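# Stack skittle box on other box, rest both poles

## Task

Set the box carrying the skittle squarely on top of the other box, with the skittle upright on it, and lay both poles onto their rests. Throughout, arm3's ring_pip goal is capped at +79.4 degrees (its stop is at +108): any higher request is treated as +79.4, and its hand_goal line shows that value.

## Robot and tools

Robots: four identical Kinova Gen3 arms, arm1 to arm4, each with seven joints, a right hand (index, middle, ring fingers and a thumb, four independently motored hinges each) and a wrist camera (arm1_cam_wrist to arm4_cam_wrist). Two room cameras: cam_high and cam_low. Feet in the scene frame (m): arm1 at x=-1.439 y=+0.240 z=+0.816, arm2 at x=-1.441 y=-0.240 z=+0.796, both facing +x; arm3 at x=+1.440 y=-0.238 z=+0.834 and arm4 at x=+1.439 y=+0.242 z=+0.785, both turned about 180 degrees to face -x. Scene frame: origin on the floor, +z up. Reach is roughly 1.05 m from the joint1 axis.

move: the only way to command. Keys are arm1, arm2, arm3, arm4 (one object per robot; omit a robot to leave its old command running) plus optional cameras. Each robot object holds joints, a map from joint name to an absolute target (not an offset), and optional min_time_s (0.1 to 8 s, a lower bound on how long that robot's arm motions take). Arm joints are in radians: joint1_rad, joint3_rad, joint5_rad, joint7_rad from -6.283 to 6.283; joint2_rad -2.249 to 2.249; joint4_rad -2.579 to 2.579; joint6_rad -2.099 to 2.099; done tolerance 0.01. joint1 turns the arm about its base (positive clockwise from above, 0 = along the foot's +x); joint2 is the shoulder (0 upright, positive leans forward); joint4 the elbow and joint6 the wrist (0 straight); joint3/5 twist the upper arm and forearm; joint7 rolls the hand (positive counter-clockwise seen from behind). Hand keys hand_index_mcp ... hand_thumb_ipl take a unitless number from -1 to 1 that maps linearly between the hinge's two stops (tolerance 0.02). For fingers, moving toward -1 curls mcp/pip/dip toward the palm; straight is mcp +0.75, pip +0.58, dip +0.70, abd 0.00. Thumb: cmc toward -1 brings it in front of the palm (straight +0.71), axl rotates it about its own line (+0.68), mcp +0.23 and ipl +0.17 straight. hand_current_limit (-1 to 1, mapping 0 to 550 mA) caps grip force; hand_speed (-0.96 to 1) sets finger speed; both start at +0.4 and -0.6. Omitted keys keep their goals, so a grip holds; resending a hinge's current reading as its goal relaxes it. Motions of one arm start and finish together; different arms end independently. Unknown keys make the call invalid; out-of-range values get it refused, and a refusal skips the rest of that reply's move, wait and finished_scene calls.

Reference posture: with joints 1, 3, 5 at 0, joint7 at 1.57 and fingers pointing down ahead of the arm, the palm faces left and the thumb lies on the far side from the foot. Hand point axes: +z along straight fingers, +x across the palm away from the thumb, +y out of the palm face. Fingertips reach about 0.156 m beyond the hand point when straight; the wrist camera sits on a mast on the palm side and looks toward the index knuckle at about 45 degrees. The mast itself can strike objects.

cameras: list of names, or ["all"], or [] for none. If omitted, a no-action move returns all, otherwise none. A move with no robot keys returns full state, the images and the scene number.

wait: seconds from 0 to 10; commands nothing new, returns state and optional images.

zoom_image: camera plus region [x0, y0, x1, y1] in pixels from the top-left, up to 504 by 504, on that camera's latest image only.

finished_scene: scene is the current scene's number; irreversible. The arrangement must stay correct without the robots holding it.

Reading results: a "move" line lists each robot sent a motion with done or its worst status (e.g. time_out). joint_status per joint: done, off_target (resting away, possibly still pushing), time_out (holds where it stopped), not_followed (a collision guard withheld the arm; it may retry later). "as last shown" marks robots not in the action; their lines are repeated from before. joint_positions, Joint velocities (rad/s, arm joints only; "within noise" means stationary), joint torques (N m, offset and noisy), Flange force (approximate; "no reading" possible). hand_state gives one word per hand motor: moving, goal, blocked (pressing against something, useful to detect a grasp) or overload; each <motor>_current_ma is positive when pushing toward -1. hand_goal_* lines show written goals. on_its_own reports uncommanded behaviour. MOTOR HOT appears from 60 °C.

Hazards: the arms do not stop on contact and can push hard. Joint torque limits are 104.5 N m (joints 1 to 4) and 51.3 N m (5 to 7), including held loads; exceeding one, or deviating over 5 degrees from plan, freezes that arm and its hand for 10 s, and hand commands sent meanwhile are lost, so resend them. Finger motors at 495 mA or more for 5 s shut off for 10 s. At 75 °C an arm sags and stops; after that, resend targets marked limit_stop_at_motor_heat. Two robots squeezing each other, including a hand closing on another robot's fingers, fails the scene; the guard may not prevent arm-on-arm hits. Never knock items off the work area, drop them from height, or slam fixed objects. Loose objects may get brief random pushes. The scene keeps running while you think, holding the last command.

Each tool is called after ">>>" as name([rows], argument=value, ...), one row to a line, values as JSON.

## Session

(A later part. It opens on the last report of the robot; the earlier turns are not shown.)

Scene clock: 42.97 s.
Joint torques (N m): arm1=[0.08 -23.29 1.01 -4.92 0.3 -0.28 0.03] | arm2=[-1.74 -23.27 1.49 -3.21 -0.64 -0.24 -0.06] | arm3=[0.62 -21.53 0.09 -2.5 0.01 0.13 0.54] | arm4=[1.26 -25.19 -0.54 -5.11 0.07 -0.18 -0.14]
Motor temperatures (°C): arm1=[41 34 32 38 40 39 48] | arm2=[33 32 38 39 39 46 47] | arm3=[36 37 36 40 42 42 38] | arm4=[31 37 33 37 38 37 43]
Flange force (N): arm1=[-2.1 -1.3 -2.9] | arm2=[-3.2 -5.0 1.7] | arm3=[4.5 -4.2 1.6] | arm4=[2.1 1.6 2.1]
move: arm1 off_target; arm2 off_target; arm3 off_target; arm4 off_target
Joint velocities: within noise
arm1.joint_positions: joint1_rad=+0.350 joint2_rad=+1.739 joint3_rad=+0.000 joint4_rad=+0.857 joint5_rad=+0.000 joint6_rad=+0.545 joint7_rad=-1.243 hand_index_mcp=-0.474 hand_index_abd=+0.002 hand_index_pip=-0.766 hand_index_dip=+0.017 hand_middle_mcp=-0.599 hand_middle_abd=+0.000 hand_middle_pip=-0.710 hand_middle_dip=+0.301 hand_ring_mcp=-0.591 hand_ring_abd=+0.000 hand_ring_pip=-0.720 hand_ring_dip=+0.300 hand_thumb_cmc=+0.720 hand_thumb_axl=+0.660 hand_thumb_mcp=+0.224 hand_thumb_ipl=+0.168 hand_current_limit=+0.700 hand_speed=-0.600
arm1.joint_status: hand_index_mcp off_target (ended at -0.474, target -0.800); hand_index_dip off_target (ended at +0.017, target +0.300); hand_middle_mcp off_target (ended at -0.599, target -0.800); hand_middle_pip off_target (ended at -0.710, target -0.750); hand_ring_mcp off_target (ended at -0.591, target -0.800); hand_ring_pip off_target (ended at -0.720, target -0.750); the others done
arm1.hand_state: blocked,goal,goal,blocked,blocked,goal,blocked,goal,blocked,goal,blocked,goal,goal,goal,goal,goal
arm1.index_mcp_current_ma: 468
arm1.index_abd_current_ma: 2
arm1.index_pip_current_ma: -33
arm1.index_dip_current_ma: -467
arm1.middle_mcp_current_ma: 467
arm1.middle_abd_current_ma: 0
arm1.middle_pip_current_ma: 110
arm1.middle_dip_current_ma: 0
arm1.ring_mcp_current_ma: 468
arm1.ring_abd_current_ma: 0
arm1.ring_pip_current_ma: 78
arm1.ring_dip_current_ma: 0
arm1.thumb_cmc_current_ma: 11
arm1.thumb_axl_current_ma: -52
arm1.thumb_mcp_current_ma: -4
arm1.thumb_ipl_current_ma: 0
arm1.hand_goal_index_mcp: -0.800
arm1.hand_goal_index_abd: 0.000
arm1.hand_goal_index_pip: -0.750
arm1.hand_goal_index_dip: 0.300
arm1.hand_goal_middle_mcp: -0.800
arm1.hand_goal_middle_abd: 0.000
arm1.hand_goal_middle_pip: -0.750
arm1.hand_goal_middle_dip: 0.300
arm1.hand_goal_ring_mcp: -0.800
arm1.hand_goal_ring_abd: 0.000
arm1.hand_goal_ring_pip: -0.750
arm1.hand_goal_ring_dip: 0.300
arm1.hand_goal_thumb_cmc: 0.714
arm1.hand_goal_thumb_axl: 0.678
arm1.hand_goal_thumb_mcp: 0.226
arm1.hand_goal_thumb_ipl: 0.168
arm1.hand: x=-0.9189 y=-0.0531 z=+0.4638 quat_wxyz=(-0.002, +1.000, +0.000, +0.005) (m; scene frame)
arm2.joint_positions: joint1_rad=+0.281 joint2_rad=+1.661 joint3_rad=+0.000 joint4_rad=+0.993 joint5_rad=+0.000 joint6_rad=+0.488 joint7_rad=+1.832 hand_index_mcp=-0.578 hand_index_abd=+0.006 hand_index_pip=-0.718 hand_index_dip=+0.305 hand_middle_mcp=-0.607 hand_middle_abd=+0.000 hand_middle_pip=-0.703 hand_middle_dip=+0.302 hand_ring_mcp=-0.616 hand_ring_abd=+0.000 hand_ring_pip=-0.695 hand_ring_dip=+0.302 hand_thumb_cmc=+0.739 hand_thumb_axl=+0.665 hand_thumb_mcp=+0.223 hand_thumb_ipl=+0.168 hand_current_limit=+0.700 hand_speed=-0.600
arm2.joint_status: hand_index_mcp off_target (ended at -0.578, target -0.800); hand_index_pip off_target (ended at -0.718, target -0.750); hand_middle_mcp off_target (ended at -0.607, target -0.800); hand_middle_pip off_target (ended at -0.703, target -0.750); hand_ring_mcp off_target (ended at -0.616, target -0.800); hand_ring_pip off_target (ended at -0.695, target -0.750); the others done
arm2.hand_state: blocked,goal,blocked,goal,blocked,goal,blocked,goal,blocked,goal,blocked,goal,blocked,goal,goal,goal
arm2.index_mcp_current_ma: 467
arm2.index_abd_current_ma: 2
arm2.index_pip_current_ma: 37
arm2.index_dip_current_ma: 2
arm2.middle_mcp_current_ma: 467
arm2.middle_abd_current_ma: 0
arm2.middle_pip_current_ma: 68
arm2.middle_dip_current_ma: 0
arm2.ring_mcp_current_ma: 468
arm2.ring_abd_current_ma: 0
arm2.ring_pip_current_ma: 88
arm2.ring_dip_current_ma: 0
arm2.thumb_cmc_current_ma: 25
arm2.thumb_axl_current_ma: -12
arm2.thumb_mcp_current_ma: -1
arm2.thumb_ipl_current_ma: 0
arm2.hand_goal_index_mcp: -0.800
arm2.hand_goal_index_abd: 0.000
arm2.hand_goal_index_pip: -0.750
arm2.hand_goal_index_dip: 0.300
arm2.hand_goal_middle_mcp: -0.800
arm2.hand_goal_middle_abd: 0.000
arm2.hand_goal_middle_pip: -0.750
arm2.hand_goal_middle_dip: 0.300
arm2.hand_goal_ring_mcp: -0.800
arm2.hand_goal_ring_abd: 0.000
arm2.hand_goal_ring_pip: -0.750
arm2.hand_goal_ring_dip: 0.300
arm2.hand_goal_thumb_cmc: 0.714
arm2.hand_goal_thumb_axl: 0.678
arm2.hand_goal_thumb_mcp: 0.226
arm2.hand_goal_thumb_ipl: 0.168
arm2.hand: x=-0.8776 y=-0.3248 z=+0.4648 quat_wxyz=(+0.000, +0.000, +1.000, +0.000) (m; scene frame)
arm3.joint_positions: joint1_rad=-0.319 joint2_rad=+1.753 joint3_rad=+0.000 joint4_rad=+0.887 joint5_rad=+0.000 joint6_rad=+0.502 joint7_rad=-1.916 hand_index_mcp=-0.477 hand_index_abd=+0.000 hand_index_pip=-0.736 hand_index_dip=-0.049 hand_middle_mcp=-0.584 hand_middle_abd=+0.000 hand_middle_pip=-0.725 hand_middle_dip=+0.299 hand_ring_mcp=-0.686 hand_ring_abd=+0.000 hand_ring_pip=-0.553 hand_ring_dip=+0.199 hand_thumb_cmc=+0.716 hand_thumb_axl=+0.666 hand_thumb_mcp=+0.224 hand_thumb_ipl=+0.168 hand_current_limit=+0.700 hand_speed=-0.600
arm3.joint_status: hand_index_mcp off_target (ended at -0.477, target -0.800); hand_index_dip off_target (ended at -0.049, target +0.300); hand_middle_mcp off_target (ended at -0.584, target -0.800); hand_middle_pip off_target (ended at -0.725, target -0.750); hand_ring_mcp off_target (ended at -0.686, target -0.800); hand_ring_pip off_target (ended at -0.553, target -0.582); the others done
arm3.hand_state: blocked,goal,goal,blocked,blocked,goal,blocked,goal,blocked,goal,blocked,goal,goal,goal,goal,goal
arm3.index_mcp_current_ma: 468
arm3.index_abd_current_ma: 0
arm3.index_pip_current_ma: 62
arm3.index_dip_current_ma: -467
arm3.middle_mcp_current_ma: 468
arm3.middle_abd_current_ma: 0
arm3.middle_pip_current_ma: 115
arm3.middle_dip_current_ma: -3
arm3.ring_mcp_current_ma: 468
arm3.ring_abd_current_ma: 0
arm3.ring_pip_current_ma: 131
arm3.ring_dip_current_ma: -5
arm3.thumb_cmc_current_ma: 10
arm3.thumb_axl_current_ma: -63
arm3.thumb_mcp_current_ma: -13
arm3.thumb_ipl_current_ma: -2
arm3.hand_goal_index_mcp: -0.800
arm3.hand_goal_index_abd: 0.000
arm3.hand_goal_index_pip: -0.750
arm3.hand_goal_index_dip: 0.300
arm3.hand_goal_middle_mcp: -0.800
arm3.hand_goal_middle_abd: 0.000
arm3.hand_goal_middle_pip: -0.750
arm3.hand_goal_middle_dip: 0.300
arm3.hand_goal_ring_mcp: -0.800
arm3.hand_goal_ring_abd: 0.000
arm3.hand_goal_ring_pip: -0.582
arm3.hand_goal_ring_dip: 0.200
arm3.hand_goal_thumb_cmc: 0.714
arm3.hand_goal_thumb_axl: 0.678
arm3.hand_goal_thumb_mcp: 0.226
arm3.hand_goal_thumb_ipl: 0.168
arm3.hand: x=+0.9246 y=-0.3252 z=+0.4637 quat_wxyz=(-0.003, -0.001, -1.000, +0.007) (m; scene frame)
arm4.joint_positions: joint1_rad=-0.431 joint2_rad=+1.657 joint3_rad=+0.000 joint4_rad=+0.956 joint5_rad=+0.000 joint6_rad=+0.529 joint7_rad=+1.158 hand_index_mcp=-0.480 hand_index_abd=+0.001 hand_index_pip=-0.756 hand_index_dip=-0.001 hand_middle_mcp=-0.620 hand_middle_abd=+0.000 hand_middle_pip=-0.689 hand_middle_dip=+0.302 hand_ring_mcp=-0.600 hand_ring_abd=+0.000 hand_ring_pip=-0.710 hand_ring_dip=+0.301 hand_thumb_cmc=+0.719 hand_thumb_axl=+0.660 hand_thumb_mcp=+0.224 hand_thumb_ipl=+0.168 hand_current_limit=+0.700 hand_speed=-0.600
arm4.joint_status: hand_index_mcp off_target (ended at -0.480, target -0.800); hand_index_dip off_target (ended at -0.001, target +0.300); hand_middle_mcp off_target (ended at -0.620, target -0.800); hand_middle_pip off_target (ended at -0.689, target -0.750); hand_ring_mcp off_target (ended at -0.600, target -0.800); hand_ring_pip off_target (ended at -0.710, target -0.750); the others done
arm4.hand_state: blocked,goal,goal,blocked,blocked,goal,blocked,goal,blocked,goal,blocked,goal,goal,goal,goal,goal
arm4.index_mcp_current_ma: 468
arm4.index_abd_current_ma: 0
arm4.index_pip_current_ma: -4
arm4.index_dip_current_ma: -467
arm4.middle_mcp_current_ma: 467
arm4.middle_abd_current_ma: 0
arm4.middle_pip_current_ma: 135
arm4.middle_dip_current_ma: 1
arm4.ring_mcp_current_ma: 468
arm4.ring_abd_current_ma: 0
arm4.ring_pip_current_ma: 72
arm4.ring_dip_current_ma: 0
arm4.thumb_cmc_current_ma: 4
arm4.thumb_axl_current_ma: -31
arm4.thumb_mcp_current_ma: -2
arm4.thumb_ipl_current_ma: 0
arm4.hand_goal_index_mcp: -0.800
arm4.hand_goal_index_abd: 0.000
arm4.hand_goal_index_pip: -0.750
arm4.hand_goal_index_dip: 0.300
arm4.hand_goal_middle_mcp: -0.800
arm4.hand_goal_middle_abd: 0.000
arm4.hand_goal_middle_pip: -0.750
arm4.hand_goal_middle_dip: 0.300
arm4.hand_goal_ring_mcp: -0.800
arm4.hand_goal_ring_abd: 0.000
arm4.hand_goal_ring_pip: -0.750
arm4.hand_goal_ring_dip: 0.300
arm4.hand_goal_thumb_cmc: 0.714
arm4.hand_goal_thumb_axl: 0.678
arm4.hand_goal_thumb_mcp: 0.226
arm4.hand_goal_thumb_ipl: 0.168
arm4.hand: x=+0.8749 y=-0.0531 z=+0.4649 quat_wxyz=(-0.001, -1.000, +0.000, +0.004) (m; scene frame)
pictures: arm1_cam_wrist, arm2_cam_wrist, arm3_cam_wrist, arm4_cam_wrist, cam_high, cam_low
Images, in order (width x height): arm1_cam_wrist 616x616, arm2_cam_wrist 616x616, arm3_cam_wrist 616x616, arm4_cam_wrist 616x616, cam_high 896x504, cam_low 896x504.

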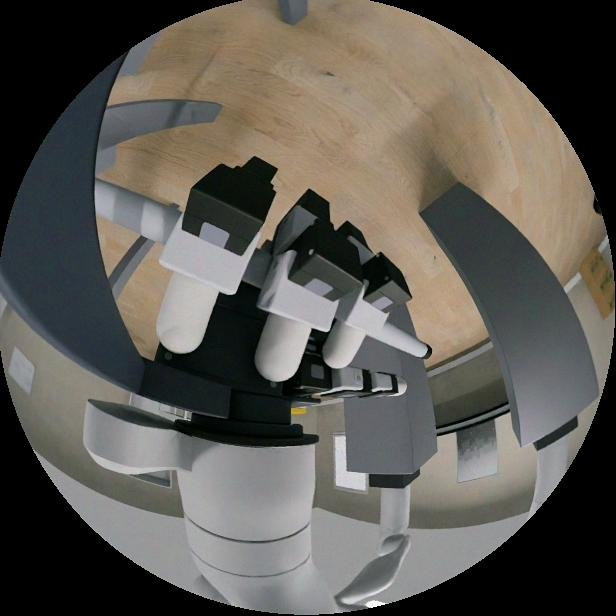

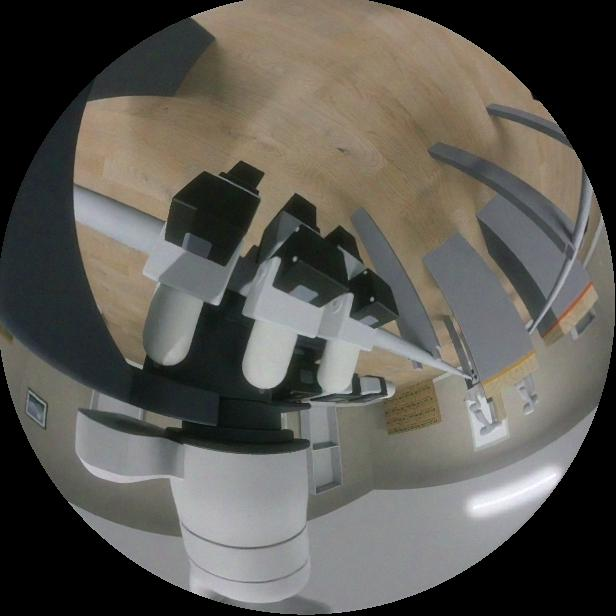

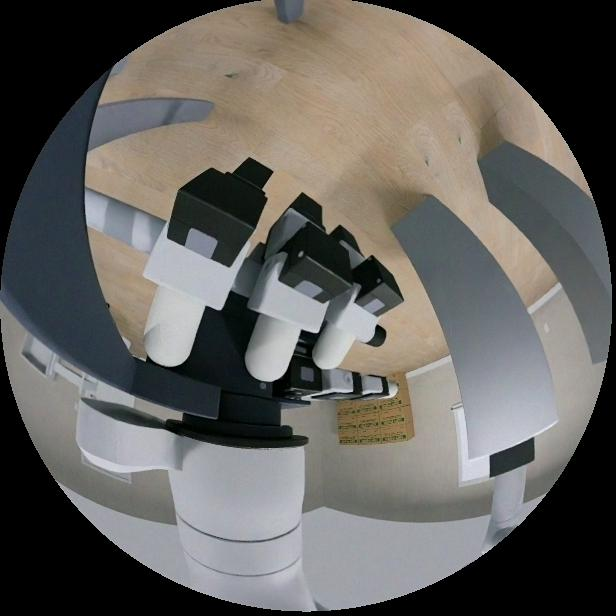

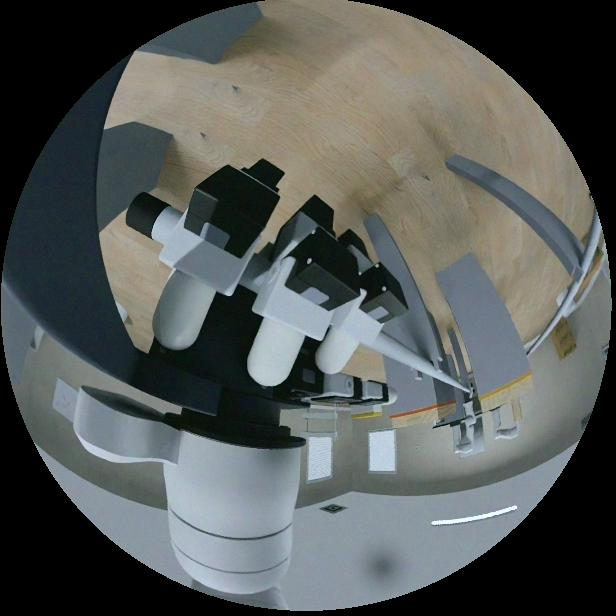

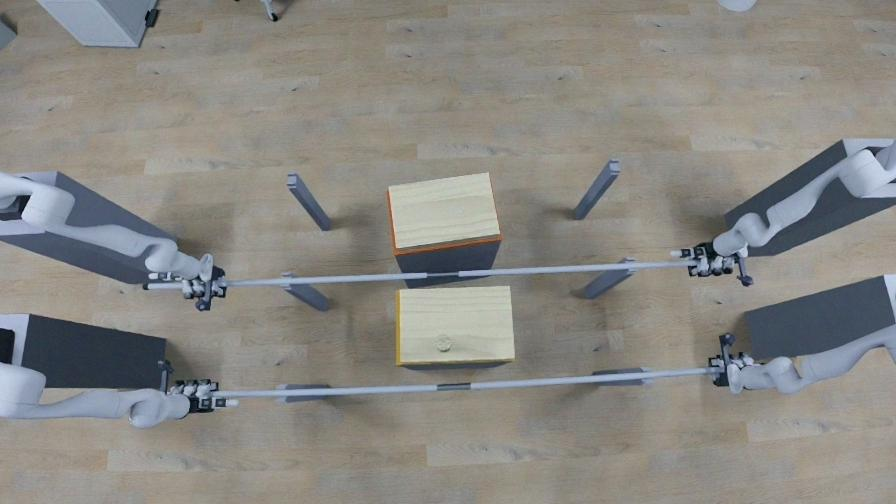

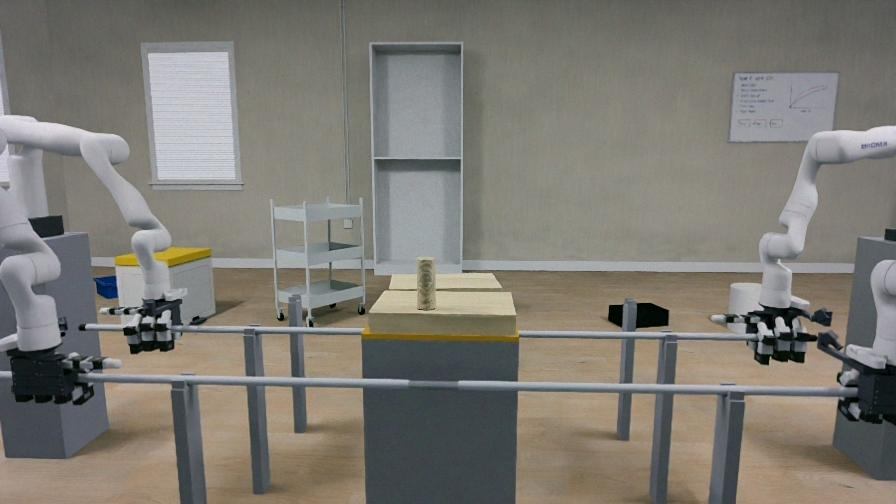

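>>> move(arm1={"joints":{"joint2_rad":1.6583,"joint4_rad":0.9544,"joint6_rad":0.5289,"hand_index_mcp":-0.66,"hand_middle_mcp":-0.68,"hand_ring_mcp":-0.68,"hand_index_dip":0.1},"min_time_s":1.5}, arm2={"joints":{"joint2_rad":1.587,"joint4_rad":1.0721,"joint6_rad":0.4825,"hand_index_mcp":-0.66,"hand_middle_mcp":-0.68,"hand_ring_mcp":-0.68},"min_time_s":1.5}, arm3={"joints":{"joint2_rad":1.6713,"joint4_rad":0.986,"joint6_rad":0.4843,"hand_index_mcp":-0.66,"hand_middle_mcp":-0.68,"hand_ring_mcp":-0.74,"hand_index_dip":0.1},"min_time_s":1.5}, arm4={"joints":{"joint2_rad":1.5832,"joint4_rad":1.035,"joint6_rad":0.5234,"hand_index_mcp":-0.66,"hand_middle_mcp":-0.68,"hand_ring_mcp":-0.68,"hand_index_dip":0.1},"min_time_s":1.5}, cameras=["all"])

>>> zoom_image(camera="cam_low", region=[0, 280, 250, 460])

>>> zoom_image(camera="cam_low", region=[646, 280, 896, 460])

Scene clock: 59.50 s.
Joint torques (N m): arm1=[0.1 -24.21 1.13 -4.8 0.36 -0.29 0.1] | arm2=[-1.67 -24.19 1.55 -3.2 -0.64 -0.1 -0.07] | arm3=[0.69 -22.69 0.21 -2.48 0.08 0.33 0.55] | arm4=[1.03 -25.82 -0.77 -4.93 -0.02 -0.03 -0.19]
Motor temperatures (°C): arm1=[41 34 32 38 40 39 48] | arm2=[33 33 38 39 39 45 46] | arm3=[36 37 36 40 42 42 38] | arm4=[31 37 33 37 38 37 43]
Flange force (N): arm1=[-0.6 -1.0 -0.6] | arm2=[-3.5 -5.0 3.4] | arm3=[4.3 -4.3 3.4] | arm4=[0.9 1.6 3.9]
move: arm1 off_target; arm2 off_target; arm3 off_target; arm4 off_target
Joint velocities: within noise
arm1.joint_positions: joint1_rad=+0.350 joint2_rad=+1.658 joint3_rad=+0.000 joint4_rad=+0.954 joint5_rad=+0.000 joint6_rad=+0.529 joint7_rad=-1.243 hand_index_mcp=-0.474 hand_index_abd=+0.002 hand_index_pip=-0.766 hand_index_dip=+0.017 hand_middle_mcp=-0.599 hand_middle_abd=+0.000 hand_middle_pip=-0.710 hand_middle_dip=+0.301 hand_ring_mcp=-0.591 hand_ring_abd=+0.000 hand_ring_pip=-0.720 hand_ring_dip=+0.300 hand_thumb_cmc=+0.720 hand_thumb_axl=+0.660 hand_thumb_mcp=+0.224 hand_thumb_ipl=+0.168 hand_current_limit=+0.700 hand_speed=-0.600
arm1.joint_status: hand_index_mcp off_target (ended at -0.474, target -0.660); hand_index_dip off_target (ended at +0.017, target +0.100); hand_middle_mcp off_target (ended at -0.599, target -0.680); hand_ring_mcp off_target (ended at -0.591, target -0.680); the others done
arm1.hand_state: blocked,goal,goal,blocked,blocked,goal,blocked,goal,blocked,goal,blocked,goal,goal,goal,goal,goal
arm1.index_mcp_current_ma: 468
arm1.index_abd_current_ma: 2
arm1.index_pip_current_ma: -33
arm1.index_dip_current_ma: -283
arm1.middle_mcp_current_ma: 293
arm1.middle_abd_current_ma: 0
arm1.middle_pip_current_ma: 110
arm1.middle_dip_current_ma: 1
arm1.ring_mcp_current_ma: 334
arm1.ring_abd_current_ma: 0
arm1.ring_pip_current_ma: 78
arm1.ring_dip_current_ma: 0
arm1.thumb_cmc_current_ma: 11
arm1.thumb_axl_current_ma: -52
arm1.thumb_mcp_current_ma: -4
arm1.thumb_ipl_current_ma: 0
arm1.hand_goal_index_mcp: -0.660
arm1.hand_goal_index_abd: 0.000
arm1.hand_goal_index_pip: -0.750
arm1.hand_goal_index_dip: 0.100
arm1.hand_goal_middle_mcp: -0.680
arm1.hand_goal_middle_abd: 0.000
arm1.hand_goal_middle_pip: -0.750
arm1.hand_goal_middle_dip: 0.300
arm1.hand_goal_ring_mcp: -0.680
arm1.hand_goal_ring_abd: 0.000
arm1.hand_goal_ring_pip: -0.750
arm1.hand_goal_ring_dip: 0.300
arm1.hand_goal_thumb_cmc: 0.714
arm1.hand_goal_thumb_axl: 0.678
arm1.hand_goal_thumb_mcp: 0.226
arm1.hand_goal_thumb_ipl: 0.168
arm1.hand: x=-0.9193 y=-0.0532 z=+0.4949 quat_wxyz=(-0.002, +1.000, +0.000, +0.005) (m; scene frame)
arm2.joint_positions: joint1_rad=+0.281 joint2_rad=+1.587 joint3_rad=+0.000 joint4_rad=+1.072 joint5_rad=+0.000 joint6_rad=+0.482 joint7_rad=+1.832 hand_index_mcp=-0.578 hand_index_abd=+0.006 hand_index_pip=-0.718 hand_index_dip=+0.305 hand_middle_mcp=-0.606 hand_middle_abd=+0.000 hand_middle_pip=-0.703 hand_middle_dip=+0.302 hand_ring_mcp=-0.613 hand_ring_abd=+0.000 hand_ring_pip=-0.696 hand_ring_dip=+0.303 hand_thumb_cmc=+0.739 hand_thumb_axl=+0.665 hand_thumb_mcp=+0.223 hand_thumb_ipl=+0.168 hand_current_limit=+0.700 hand_speed=-0.600
arm2.joint_status: hand_index_mcp off_target (ended at -0.578, target -0.660); hand_middle_mcp off_target (ended at -0.606, target -0.680); hand_ring_mcp off_target (ended at -0.613, target -0.680); the others done
arm2.hand_state: blocked,goal,blocked,goal,blocked,goal,blocked,goal,blocked,goal,blocked,goal,blocked,goal,goal,goal
arm2.index_mcp_current_ma: 184
arm2.index_abd_current_ma: 2
arm2.index_pip_current_ma: 37
arm2.index_dip_current_ma: 2
arm2.middle_mcp_current_ma: 157
arm2.middle_abd_current_ma: 0
arm2.middle_pip_current_ma: 68
arm2.middle_dip_current_ma: 0
arm2.ring_mcp_current_ma: 135
arm2.ring_abd_current_ma: 0
arm2.ring_pip_current_ma: 84
arm2.ring_dip_current_ma: 1
arm2.thumb_cmc_current_ma: 25
arm2.thumb_axl_current_ma: -12
arm2.thumb_mcp_current_ma: -1
arm2.thumb_ipl_current_ma: 0
arm2.hand_goal_index_mcp: -0.660
arm2.hand_goal_index_abd: 0.000
arm2.hand_goal_index_pip: -0.750
arm2.hand_goal_index_dip: 0.300
arm2.hand_goal_middle_mcp: -0.680
arm2.hand_goal_middle_abd: 0.000
arm2.hand_goal_middle_pip: -0.750
arm2.hand_goal_middle_dip: 0.300
arm2.hand_goal_ring_mcp: -0.680
arm2.hand_goal_ring_abd: 0.000
arm2.hand_goal_ring_pip: -0.750
arm2.hand_goal_ring_dip: 0.300
arm2.hand_goal_thumb_cmc: 0.714
arm2.hand_goal_thumb_axl: 0.678
arm2.hand_goal_thumb_mcp: 0.226
arm2.hand_goal_thumb_ipl: 0.168
arm2.hand: x=-0.8776 y=-0.3248 z=+0.4948 quat_wxyz=(+0.000, +0.000, +1.000, +0.000) (m; scene frame)
arm3.joint_positions: joint1_rad=-0.319 joint2_rad=+1.671 joint3_rad=+0.000 joint4_rad=+0.986 joint5_rad=+0.000 joint6_rad=+0.484 joint7_rad=-1.916 hand_index_mcp=-0.474 hand_index_abd=+0.000 hand_index_pip=-0.743 hand_index_dip=-0.041 hand_middle_mcp=-0.584 hand_middle_abd=+0.000 hand_middle_pip=-0.725 hand_middle_dip=+0.299 hand_ring_mcp=-0.685 hand_ring_abd=+0.000 hand_ring_pip=-0.553 hand_ring_dip=+0.199 hand_thumb_cmc=+0.716 hand_thumb_axl=+0.666 hand_thumb_mcp=+0.224 hand_thumb_ipl=+0.168 hand_current_limit=+0.700 hand_speed=-0.600
arm3.joint_status: hand_index_mcp off_target (ended at -0.474, target -0.660); hand_index_dip off_target (ended at -0.041, target +0.100); hand_middle_mcp off_target (ended at -0.584, target -0.680); hand_ring_mcp off_target (ended at -0.685, target -0.740); the others done
arm3.hand_state: blocked,goal,goal,blocked,blocked,goal,blocked,goal,blocked,goal,blocked,goal,goal,goal,goal,goal
arm3.index_mcp_current_ma: 468
arm3.index_abd_current_ma: 0
arm3.index_pip_current_ma: 32
arm3.index_dip_current_ma: -467
arm3.middle_mcp_current_ma: 467
arm3.middle_abd_current_ma: 0
arm3.middle_pip_current_ma: 115
arm3.middle_dip_current_ma: -3
arm3.ring_mcp_current_ma: 274
arm3.ring_abd_current_ma: 0
arm3.ring_pip_current_ma: 131
arm3.ring_dip_current_ma: -4
arm3.thumb_cmc_current_ma: 10
arm3.thumb_axl_current_ma: -63
arm3.thumb_mcp_current_ma: -13
arm3.thumb_ipl_current_ma: -2
arm3.hand_goal_index_mcp: -0.660
arm3.hand_goal_index_abd: 0.000
arm3.hand_goal_index_pip: -0.750
arm3.hand_goal_index_dip: 0.100
arm3.hand_goal_middle_mcp: -0.680
arm3.hand_goal_middle_abd: 0.000
arm3.hand_goal_middle_pip: -0.750
arm3.hand_goal_middle_dip: 0.300
arm3.hand_goal_ring_mcp: -0.740
arm3.hand_goal_ring_abd: 0.000
arm3.hand_goal_ring_pip: -0.582
arm3.hand_goal_ring_dip: 0.200
arm3.hand_goal_thumb_cmc: 0.714
arm3.hand_goal_thumb_axl: 0.678
arm3.hand_goal_thumb_mcp: 0.226
arm3.hand_goal_thumb_ipl: 0.168
arm3.hand: x=+0.9244 y=-0.3248 z=+0.4950 quat_wxyz=(-0.003, -0.001, -1.000, +0.007) (m; scene frame)
arm4.joint_positions: joint1_rad=-0.431 joint2_rad=+1.583 joint3_rad=+0.000 joint4_rad=+1.035 joint5_rad=+0.000 joint6_rad=+0.523 joint7_rad=+1.158 hand_index_mcp=-0.480 hand_index_abd=+0.001 hand_index_pip=-0.756 hand_index_dip=-0.001 hand_middle_mcp=-0.617 hand_middle_abd=+0.000 hand_middle_pip=-0.691 hand_middle_dip=+0.304 hand_ring_mcp=-0.600 hand_ring_abd=+0.000 hand_ring_pip=-0.710 hand_ring_dip=+0.301 hand_thumb_cmc=+0.719 hand_thumb_axl=+0.659 hand_thumb_mcp=+0.224 hand_thumb_ipl=+0.168 hand_current_limit=+0.700 hand_speed=-0.600
arm4.joint_status: hand_index_mcp off_target (ended at -0.480, target -0.660); hand_index_dip off_target (ended at -0.001, target +0.100); hand_middle_mcp off_target (ended at -0.617, target -0.680); hand_ring_mcp off_target (ended at -0.600, target -0.680); the others done
arm4.hand_state: blocked,goal,goal,blocked,blocked,goal,blocked,goal,blocked,goal,blocked,goal,goal,goal,goal,goal
arm4.index_mcp_current_ma: 468
arm4.index_abd_current_ma: 0
arm4.index_pip_current_ma: -4
arm4.index_dip_current_ma: -288
arm4.middle_mcp_current_ma: 154
arm4.middle_abd_current_ma: 0
arm4.middle_pip_current_ma: 129
arm4.middle_dip_current_ma: 2
arm4.ring_mcp_current_ma: 220
arm4.ring_abd_current_ma: 0
arm4.ring_pip_current_ma: 72
arm4.ring_dip_current_ma: 0
arm4.thumb_cmc_current_ma: 4
arm4.thumb_axl_current_ma: -32
arm4.thumb_mcp_current_ma: -2
arm4.thumb_ipl_current_ma: 0
arm4.hand_goal_index_mcp: -0.660
arm4.hand_goal_index_abd: 0.000
arm4.hand_goal_index_pip: -0.750
arm4.hand_goal_index_dip: 0.100
arm4.hand_goal_middle_mcp: -0.680
arm4.hand_goal_middle_abd: 0.000
arm4.hand_goal_middle_pip: -0.750
arm4.hand_goal_middle_dip: 0.300
arm4.hand_goal_ring_mcp: -0.680
arm4.hand_goal_ring_abd: 0.000
arm4.hand_goal_ring_pip: -0.750
arm4.hand_goal_ring_dip: 0.300
arm4.hand_goal_thumb_cmc: 0.714
arm4.hand_goal_thumb_axl: 0.678
arm4.hand_goal_thumb_mcp: 0.226
arm4.hand_goal_thumb_ipl: 0.168
arm4.hand: x=+0.8751 y=-0.0530 z=+0.4949 quat_wxyz=(-0.001, -1.000, +0.000, +0.004) (m; scene frame)
pictures: arm1_cam_wrist, arm2_cam_wrist, arm3_cam_wrist, arm4_cam_wrist, cam_high, cam_low
Images, in order (width x height): arm1_cam_wrist 616x616, arm2_cam_wrist 616x616, arm3_cam_wrist 616x616, arm4_cam_wrist 616x616, cam_high 896x504, cam_low 896x504.

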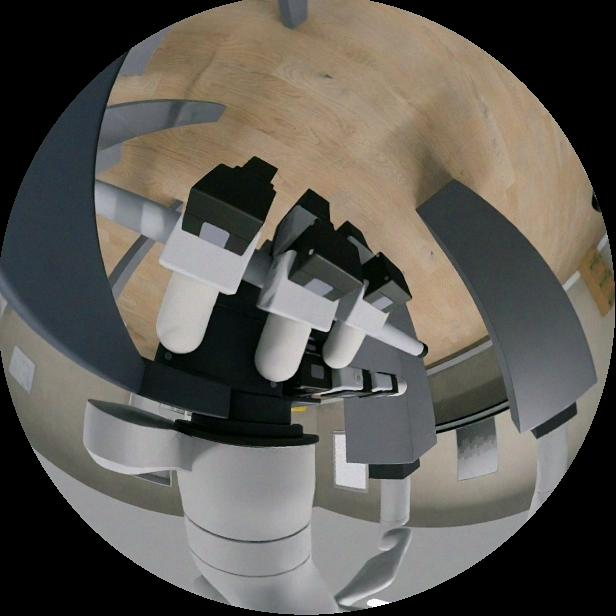

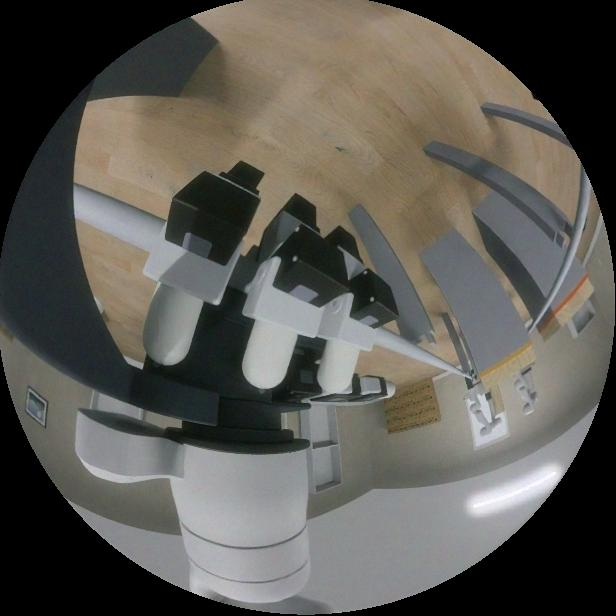

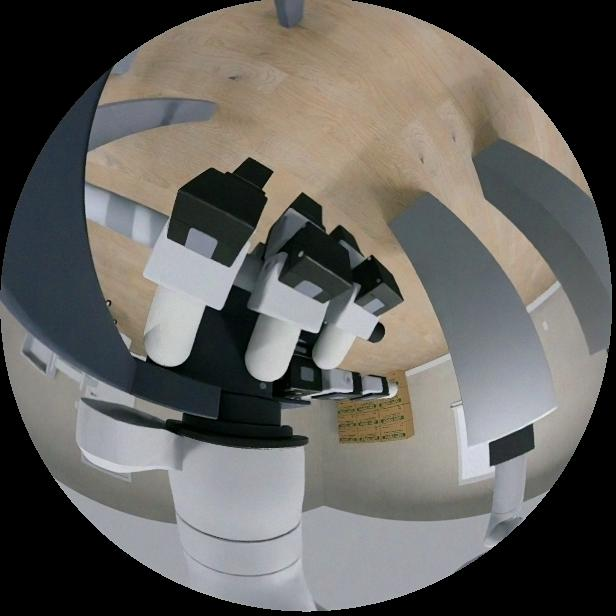

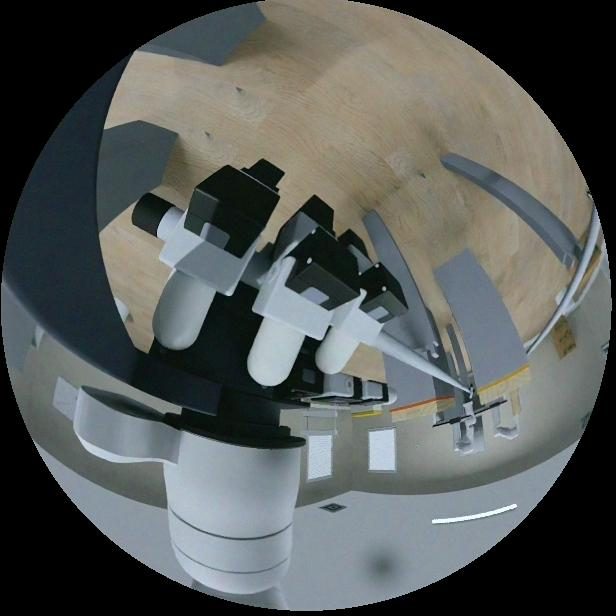

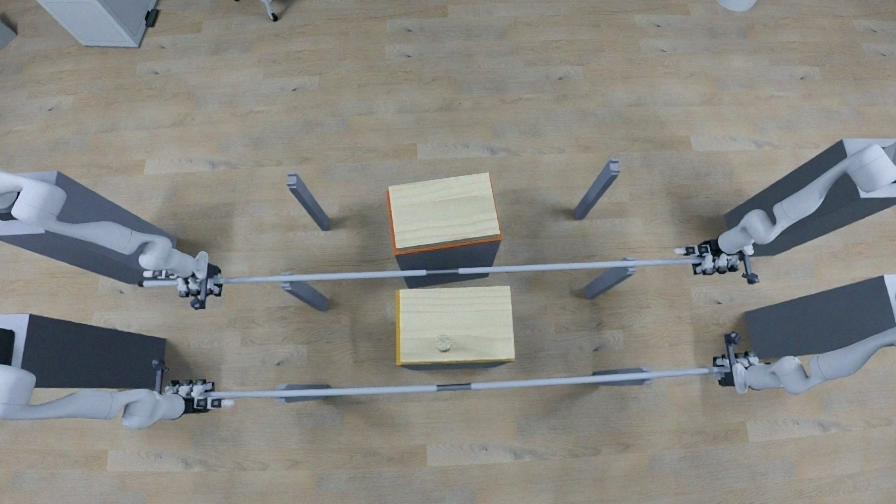

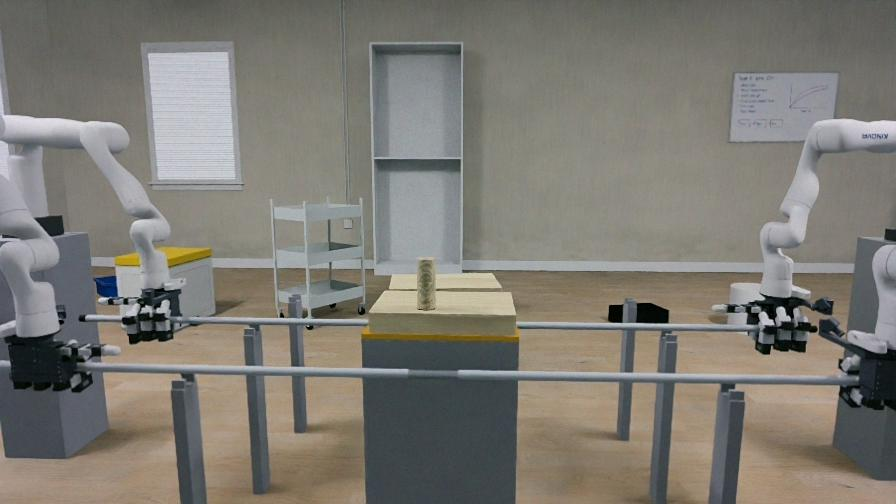

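Scaled by 2.016 from the camera's 896x504 image, which has a finer 1280x720 frame.

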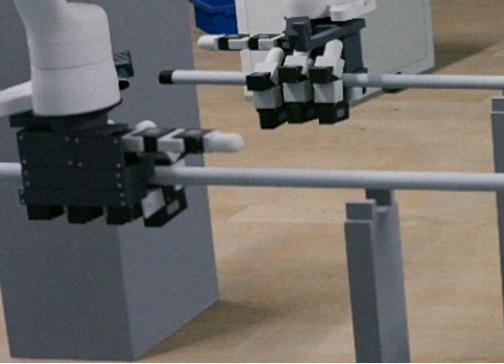

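Scaled by 2.016 from the camera's 896x504 image, which has a finer 1280x720 frame.

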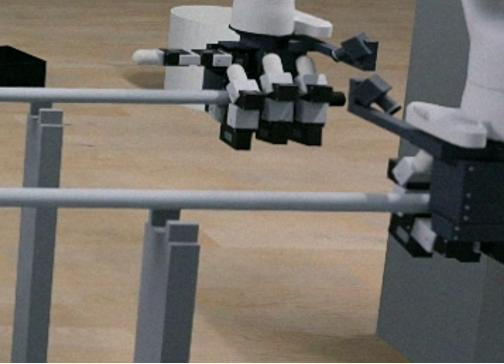

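>>> move(arm1={"joints":{"joint2_rad":1.4462,"joint4_rad":1.16,"joint6_rad":0.5354,"hand_index_mcp":-0.56,"hand_index_dip":0.03},"min_time_s":3}, arm2={"joints":{"joint2_rad":1.3815,"joint4_rad":1.2507,"joint6_rad":0.5094},"min_time_s":3}, arm3={"joints":{"joint2_rad":1.4579,"joint4_rad":1.1976,"joint6_rad":0.4861,"hand_index_mcp":-0.54,"hand_index_dip":-0.03,"hand_middle_mcp":-0.64},"min_time_s":3}, arm4={"joints":{"joint2_rad":1.3791,"joint4_rad":1.2107,"joint6_rad":0.5518,"hand_index_mcp":-0.56,"hand_index_dip":0.02},"min_time_s":3}, cameras=["cam_high","cam_low"])

>>> zoom_image(camera="cam_low", region=[330, 240, 550, 420])

>>> zoom_image(camera="cam_high", region=[375, 250, 535, 410])

Scene clock: 63.40 s.
Joint torques (N m): arm1=[0.18 -24.15 1.16 -4.82 0.39 -0.2 0.09] | arm2=[-1.6 -23.63 1.69 -3.12 -0.58 0.03 -0.08] | arm3=[0.62 -22.61 0.05 -2.12 0.04 0.47 0.51] | arm4=[0.97 -25.65 -0.8 -5.07 0.01 0 -0.15]
Motor temperatures (°C): arm1=[41 34 32 38 40 39 48] | arm2=[33 33 38 39 39 45 46] | arm3=[36 37 36 40 42 42 38] | arm4=[31 37 33 37 38 37 43]
Flange force (N): arm1=[-0.6 -1.1 -0.3] | arm2=[-3.5 -4.9 2.2] | arm3=[4.9 -4.3 2.9] | arm4=[0.6 1.7 4.2]
move: arm1 off_target; arm2 done; arm3 off_target; arm4 off_target
Joint velocities: within noise
arm1.joint_positions: joint1_rad=+0.350 joint2_rad=+1.446 joint3_rad=+0.000 joint4_rad=+1.160 joint5_rad=+0.000 joint6_rad=+0.535 joint7_rad=-1.243 hand_index_mcp=-0.468 hand_index_abd=+0.003 hand_index_pip=-0.760 hand_index_dip=+0.002 hand_middle_mcp=-0.599 hand_middle_abd=+0.000 hand_middle_pip=-0.710 hand_middle_dip=+0.301 hand_ring_mcp=-0.591 hand_ring_abd=+0.000 hand_ring_pip=-0.720 hand_ring_dip=+0.300 hand_thumb_cmc=+0.721 hand_thumb_axl=+0.660 hand_thumb_mcp=+0.224 hand_thumb_ipl=+0.168 hand_current_limit=+0.700 hand_speed=-0.600
arm1.joint_status: hand_index_mcp off_target (ended at -0.468, target -0.560); hand_index_dip off_target (ended at +0.002, target +0.030); the others done
arm1.hand_state: blocked,goal,goal,blocked,blocked,goal,blocked,goal,blocked,goal,blocked,goal,goal,goal,goal,goal
arm1.index_mcp_current_ma: 347
arm1.index_abd_current_ma: 3
arm1.index_pip_current_ma: -20
arm1.index_dip_current_ma: -71
arm1.middle_mcp_current_ma: 293
arm1.middle_abd_current_ma: 0
arm1.middle_pip_current_ma: 110
arm1.middle_dip_current_ma: 1
arm1.ring_mcp_current_ma: 334
arm1.ring_abd_current_ma: 0
arm1.ring_pip_current_ma: 78
arm1.ring_dip_current_ma: 0
arm1.thumb_cmc_current_ma: 12
arm1.thumb_axl_current_ma: -52
arm1.thumb_mcp_current_ma: -4
arm1.thumb_ipl_current_ma: 0
arm1.hand_goal_index_mcp: -0.560
arm1.hand_goal_index_abd: 0.000
arm1.hand_goal_index_pip: -0.750
arm1.hand_goal_index_dip: 0.030
arm1.hand_goal_middle_mcp: -0.680
arm1.hand_goal_middle_abd: 0.000
arm1.hand_goal_middle_pip: -0.750
arm1.hand_goal_middle_dip: 0.300
arm1.hand_goal_ring_mcp: -0.680
arm1.hand_goal_ring_abd: 0.000
arm1.hand_goal_ring_pip: -0.750
arm1.hand_goal_ring_dip: 0.300
arm1.hand_goal_thumb_cmc: 0.714
arm1.hand_goal_thumb_axl: 0.678
arm1.hand_goal_thumb_mcp: 0.226
arm1.hand_goal_thumb_ipl: 0.168
arm1.hand: x=-0.9201 y=-0.0536 z=+0.5850 quat_wxyz=(-0.002, +1.000, +0.000, +0.005) (m; scene frame)
arm2.joint_positions: joint1_rad=+0.281 joint2_rad=+1.382 joint3_rad=+0.000 joint4_rad=+1.251 joint5_rad=+0.000 joint6_rad=+0.509 joint7_rad=+1.832 hand_index_mcp=-0.578 hand_index_abd=+0.006 hand_index_pip=-0.718 hand_index_dip=+0.305 hand_middle_mcp=-0.606 hand_middle_abd=+0.000 hand_middle_pip=-0.703 hand_middle_dip=+0.302 hand_ring_mcp=-0.613 hand_ring_abd=+0.000 hand_ring_pip=-0.697 hand_ring_dip=+0.304 hand_thumb_cmc=+0.739 hand_thumb_axl=+0.665 hand_thumb_mcp=+0.223 hand_thumb_ipl=+0.168 hand_current_limit=+0.700 hand_speed=-0.600
arm2.joint_status: all done
arm2.hand_state: blocked,goal,blocked,goal,blocked,goal,blocked,goal,blocked,goal,blocked,goal,blocked,goal,goal,goal
arm2.index_mcp_current_ma: 184
arm2.index_abd_current_ma: 2
arm2.index_pip_current_ma: 37
arm2.index_dip_current_ma: 2
arm2.middle_mcp_current_ma: 157
arm2.middle_abd_current_ma: 0
arm2.middle_pip_current_ma: 68
arm2.middle_dip_current_ma: 0
arm2.ring_mcp_current_ma: 135
arm2.ring_abd_current_ma: 0
arm2.ring_pip_current_ma: 83
arm2.ring_dip_current_ma: 1
arm2.thumb_cmc_current_ma: 25
arm2.thumb_axl_current_ma: -12
arm2.thumb_mcp_current_ma: -1
arm2.thumb_ipl_current_ma: 0
arm2.hand_goal_index_mcp: -0.660
arm2.hand_goal_index_abd: 0.000
arm2.hand_goal_index_pip: -0.750
arm2.hand_goal_index_dip: 0.300
arm2.hand_goal_middle_mcp: -0.680
arm2.hand_goal_middle_abd: 0.000
arm2.hand_goal_middle_pip: -0.750
arm2.hand_goal_middle_dip: 0.300
arm2.hand_goal_ring_mcp: -0.680
arm2.hand_goal_ring_abd: 0.000
arm2.hand_goal_ring_pip: -0.750
arm2.hand_goal_ring_dip: 0.300
arm2.hand_goal_thumb_cmc: 0.714
arm2.hand_goal_thumb_axl: 0.678
arm2.hand_goal_thumb_mcp: 0.226
arm2.hand_goal_thumb_ipl: 0.168
arm2.hand: x=-0.8776 y=-0.3248 z=+0.5848 quat_wxyz=(+0.000, +0.000, +1.000, +0.000) (m; scene frame)
arm3.joint_positions: joint1_rad=-0.319 joint2_rad=+1.458 joint3_rad=+0.000 joint4_rad=+1.198 joint5_rad=+0.000 joint6_rad=+0.486 joint7_rad=-1.916 hand_index_mcp=-0.468 hand_index_abd=+0.000 hand_index_pip=-0.741 hand_index_dip=-0.050 hand_middle_mcp=-0.584 hand_middle_abd=+0.000 hand_middle_pip=-0.725 hand_middle_dip=+0.299 hand_ring_mcp=-0.685 hand_ring_abd=+0.000 hand_ring_pip=-0.553 hand_ring_dip=+0.199 hand_thumb_cmc=+0.716 hand_thumb_axl=+0.666 hand_thumb_mcp=+0.224 hand_thumb_ipl=+0.168 hand_current_limit=+0.700 hand_speed=-0.600
arm3.joint_status: hand_index_mcp off_target (ended at -0.468, target -0.540); hand_middle_mcp off_target (ended at -0.584, target -0.640); the others done
arm3.hand_state: blocked,goal,goal,goal,blocked,goal,blocked,goal,blocked,goal,blocked,goal,goal,goal,goal,goal
arm3.index_mcp_current_ma: 367
arm3.index_abd_current_ma: 0
arm3.index_pip_current_ma: 40
arm3.index_dip_current_ma: -90
arm3.middle_mcp_current_ma: 283
arm3.middle_abd_current_ma: 0
arm3.middle_pip_current_ma: 115
arm3.middle_dip_current_ma: -3
arm3.ring_mcp_current_ma: 274
arm3.ring_abd_current_ma: 0
arm3.ring_pip_current_ma: 131
arm3.ring_dip_current_ma: -4
arm3.thumb_cmc_current_ma: 10
arm3.thumb_axl_current_ma: -63
arm3.thumb_mcp_current_ma: -13
arm3.thumb_ipl_current_ma: -2
arm3.hand_goal_index_mcp: -0.540
arm3.hand_goal_index_abd: 0.000
arm3.hand_goal_index_pip: -0.750
arm3.hand_goal_index_dip: -0.030
arm3.hand_goal_middle_mcp: -0.640
arm3.hand_goal_middle_abd: 0.000
arm3.hand_goal_middle_pip: -0.750
arm3.hand_goal_middle_dip: 0.300
arm3.hand_goal_ring_mcp: -0.740
arm3.hand_goal_ring_abd: 0.000
arm3.hand_goal_ring_pip: -0.582
arm3.hand_goal_ring_dip: 0.200
arm3.hand_goal_thumb_cmc: 0.714
arm3.hand_goal_thumb_axl: 0.678
arm3.hand_goal_thumb_mcp: 0.226
arm3.hand_goal_thumb_ipl: 0.168
arm3.hand: x=+0.9238 y=-0.3234 z=+0.5849 quat_wxyz=(-0.003, -0.001, -1.000, +0.007) (m; scene frame)
arm4.joint_positions: joint1_rad=-0.431 joint2_rad=+1.379 joint3_rad=+0.000 joint4_rad=+1.211 joint5_rad=+0.000 joint6_rad=+0.552 joint7_rad=+1.158 hand_index_mcp=-0.471 hand_index_abd=+0.001 hand_index_pip=-0.753 hand_index_dip=-0.012 hand_middle_mcp=-0.617 hand_middle_abd=+0.000 hand_middle_pip=-0.691 hand_middle_dip=+0.304 hand_ring_mcp=-0.600 hand_ring_abd=+0.000 hand_ring_pip=-0.710 hand_ring_dip=+0.301 hand_thumb_cmc=+0.719 hand_thumb_axl=+0.659 hand_thumb_mcp=+0.224 hand_thumb_ipl=+0.168 hand_current_limit=+0.700 hand_speed=-0.600
arm4.joint_status: hand_index_mcp off_target (ended at -0.471, target -0.560); hand_index_dip off_target (ended at -0.012, target +0.020); the others done
arm4.hand_state: blocked,goal,goal,blocked,blocked,goal,blocked,goal,blocked,goal,blocked,goal,goal,goal,goal,goal
arm4.index_mcp_current_ma: 259
arm4.index_abd_current_ma: 0
arm4.index_pip_current_ma: -2
arm4.index_dip_current_ma: -54
arm4.middle_mcp_current_ma: 154
arm4.middle_abd_current_ma: 0
arm4.middle_pip_current_ma: 129
arm4.middle_dip_current_ma: 2
arm4.ring_mcp_current_ma: 220
arm4.ring_abd_current_ma: 0
arm4.ring_pip_current_ma: 72
arm4.ring_dip_current_ma: 0
arm4.thumb_cmc_current_ma: 4
arm4.thumb_axl_current_ma: -32
arm4.thumb_mcp_current_ma: -2
arm4.thumb_ipl_current_ma: 0
arm4.hand_goal_index_mcp: -0.560
arm4.hand_goal_index_abd: 0.000
arm4.hand_goal_index_pip: -0.750
arm4.hand_goal_index_dip: 0.020
arm4.hand_goal_middle_mcp: -0.680
arm4.hand_goal_middle_abd: 0.000
arm4.hand_goal_middle_pip: -0.750
arm4.hand_goal_middle_dip: 0.300
arm4.hand_goal_ring_mcp: -0.680
arm4.hand_goal_ring_abd: 0.000
arm4.hand_goal_ring_pip: -0.750
arm4.hand_goal_ring_dip: 0.300
arm4.hand_goal_thumb_cmc: 0.714
arm4.hand_goal_thumb_axl: 0.678
arm4.hand_goal_thumb_mcp: 0.226
arm4.hand_goal_thumb_ipl: 0.168
arm4.hand: x=+0.8758 y=-0.0529 z=+0.5849 quat_wxyz=(-0.001, -1.000, +0.000, +0.004) (m; scene frame)
pictures: cam_high, cam_low
Images, in order (width x height): cam_high 896x504, cam_low 896x504.

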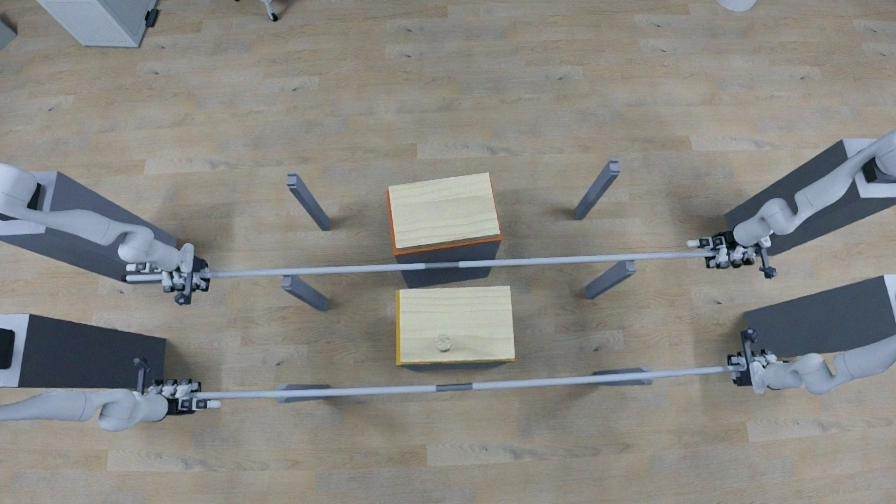

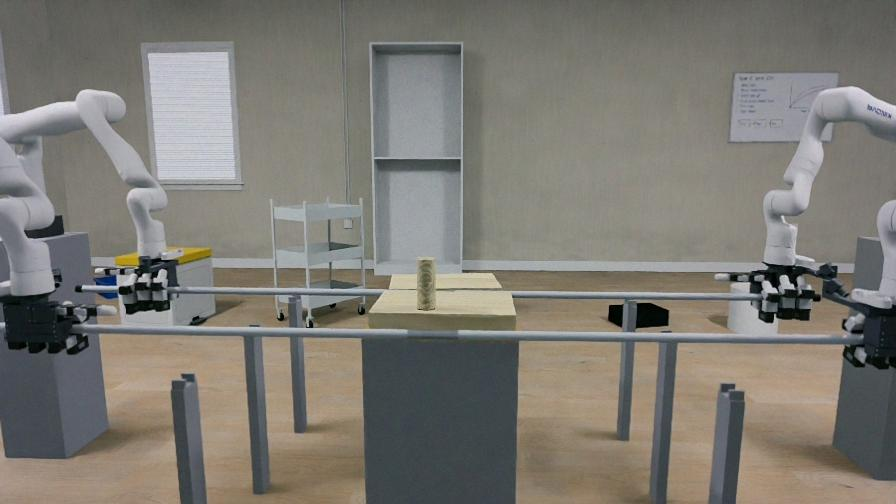

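Scaled by 2.291 from the camera's 896x504 image, which has a finer 1280x720 frame.

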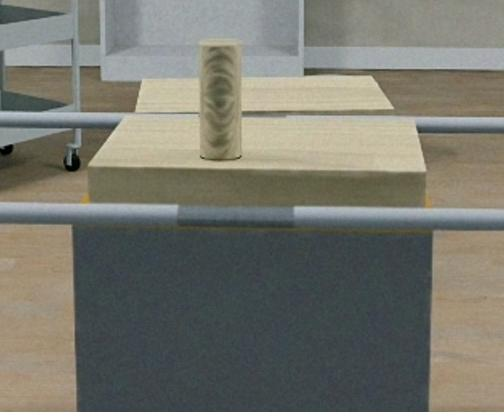

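Scaled by 3.150 from the camera's 896x504 image, which has a finer 1280x720 frame.

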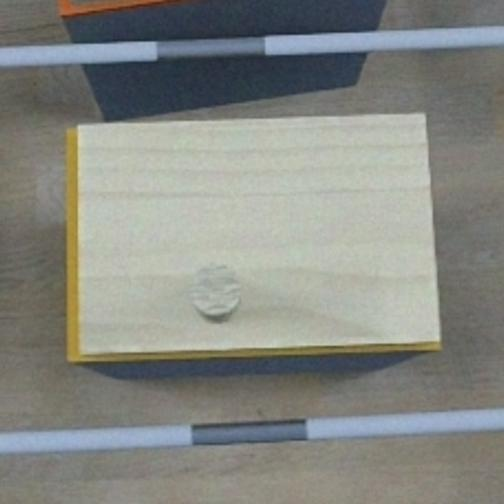

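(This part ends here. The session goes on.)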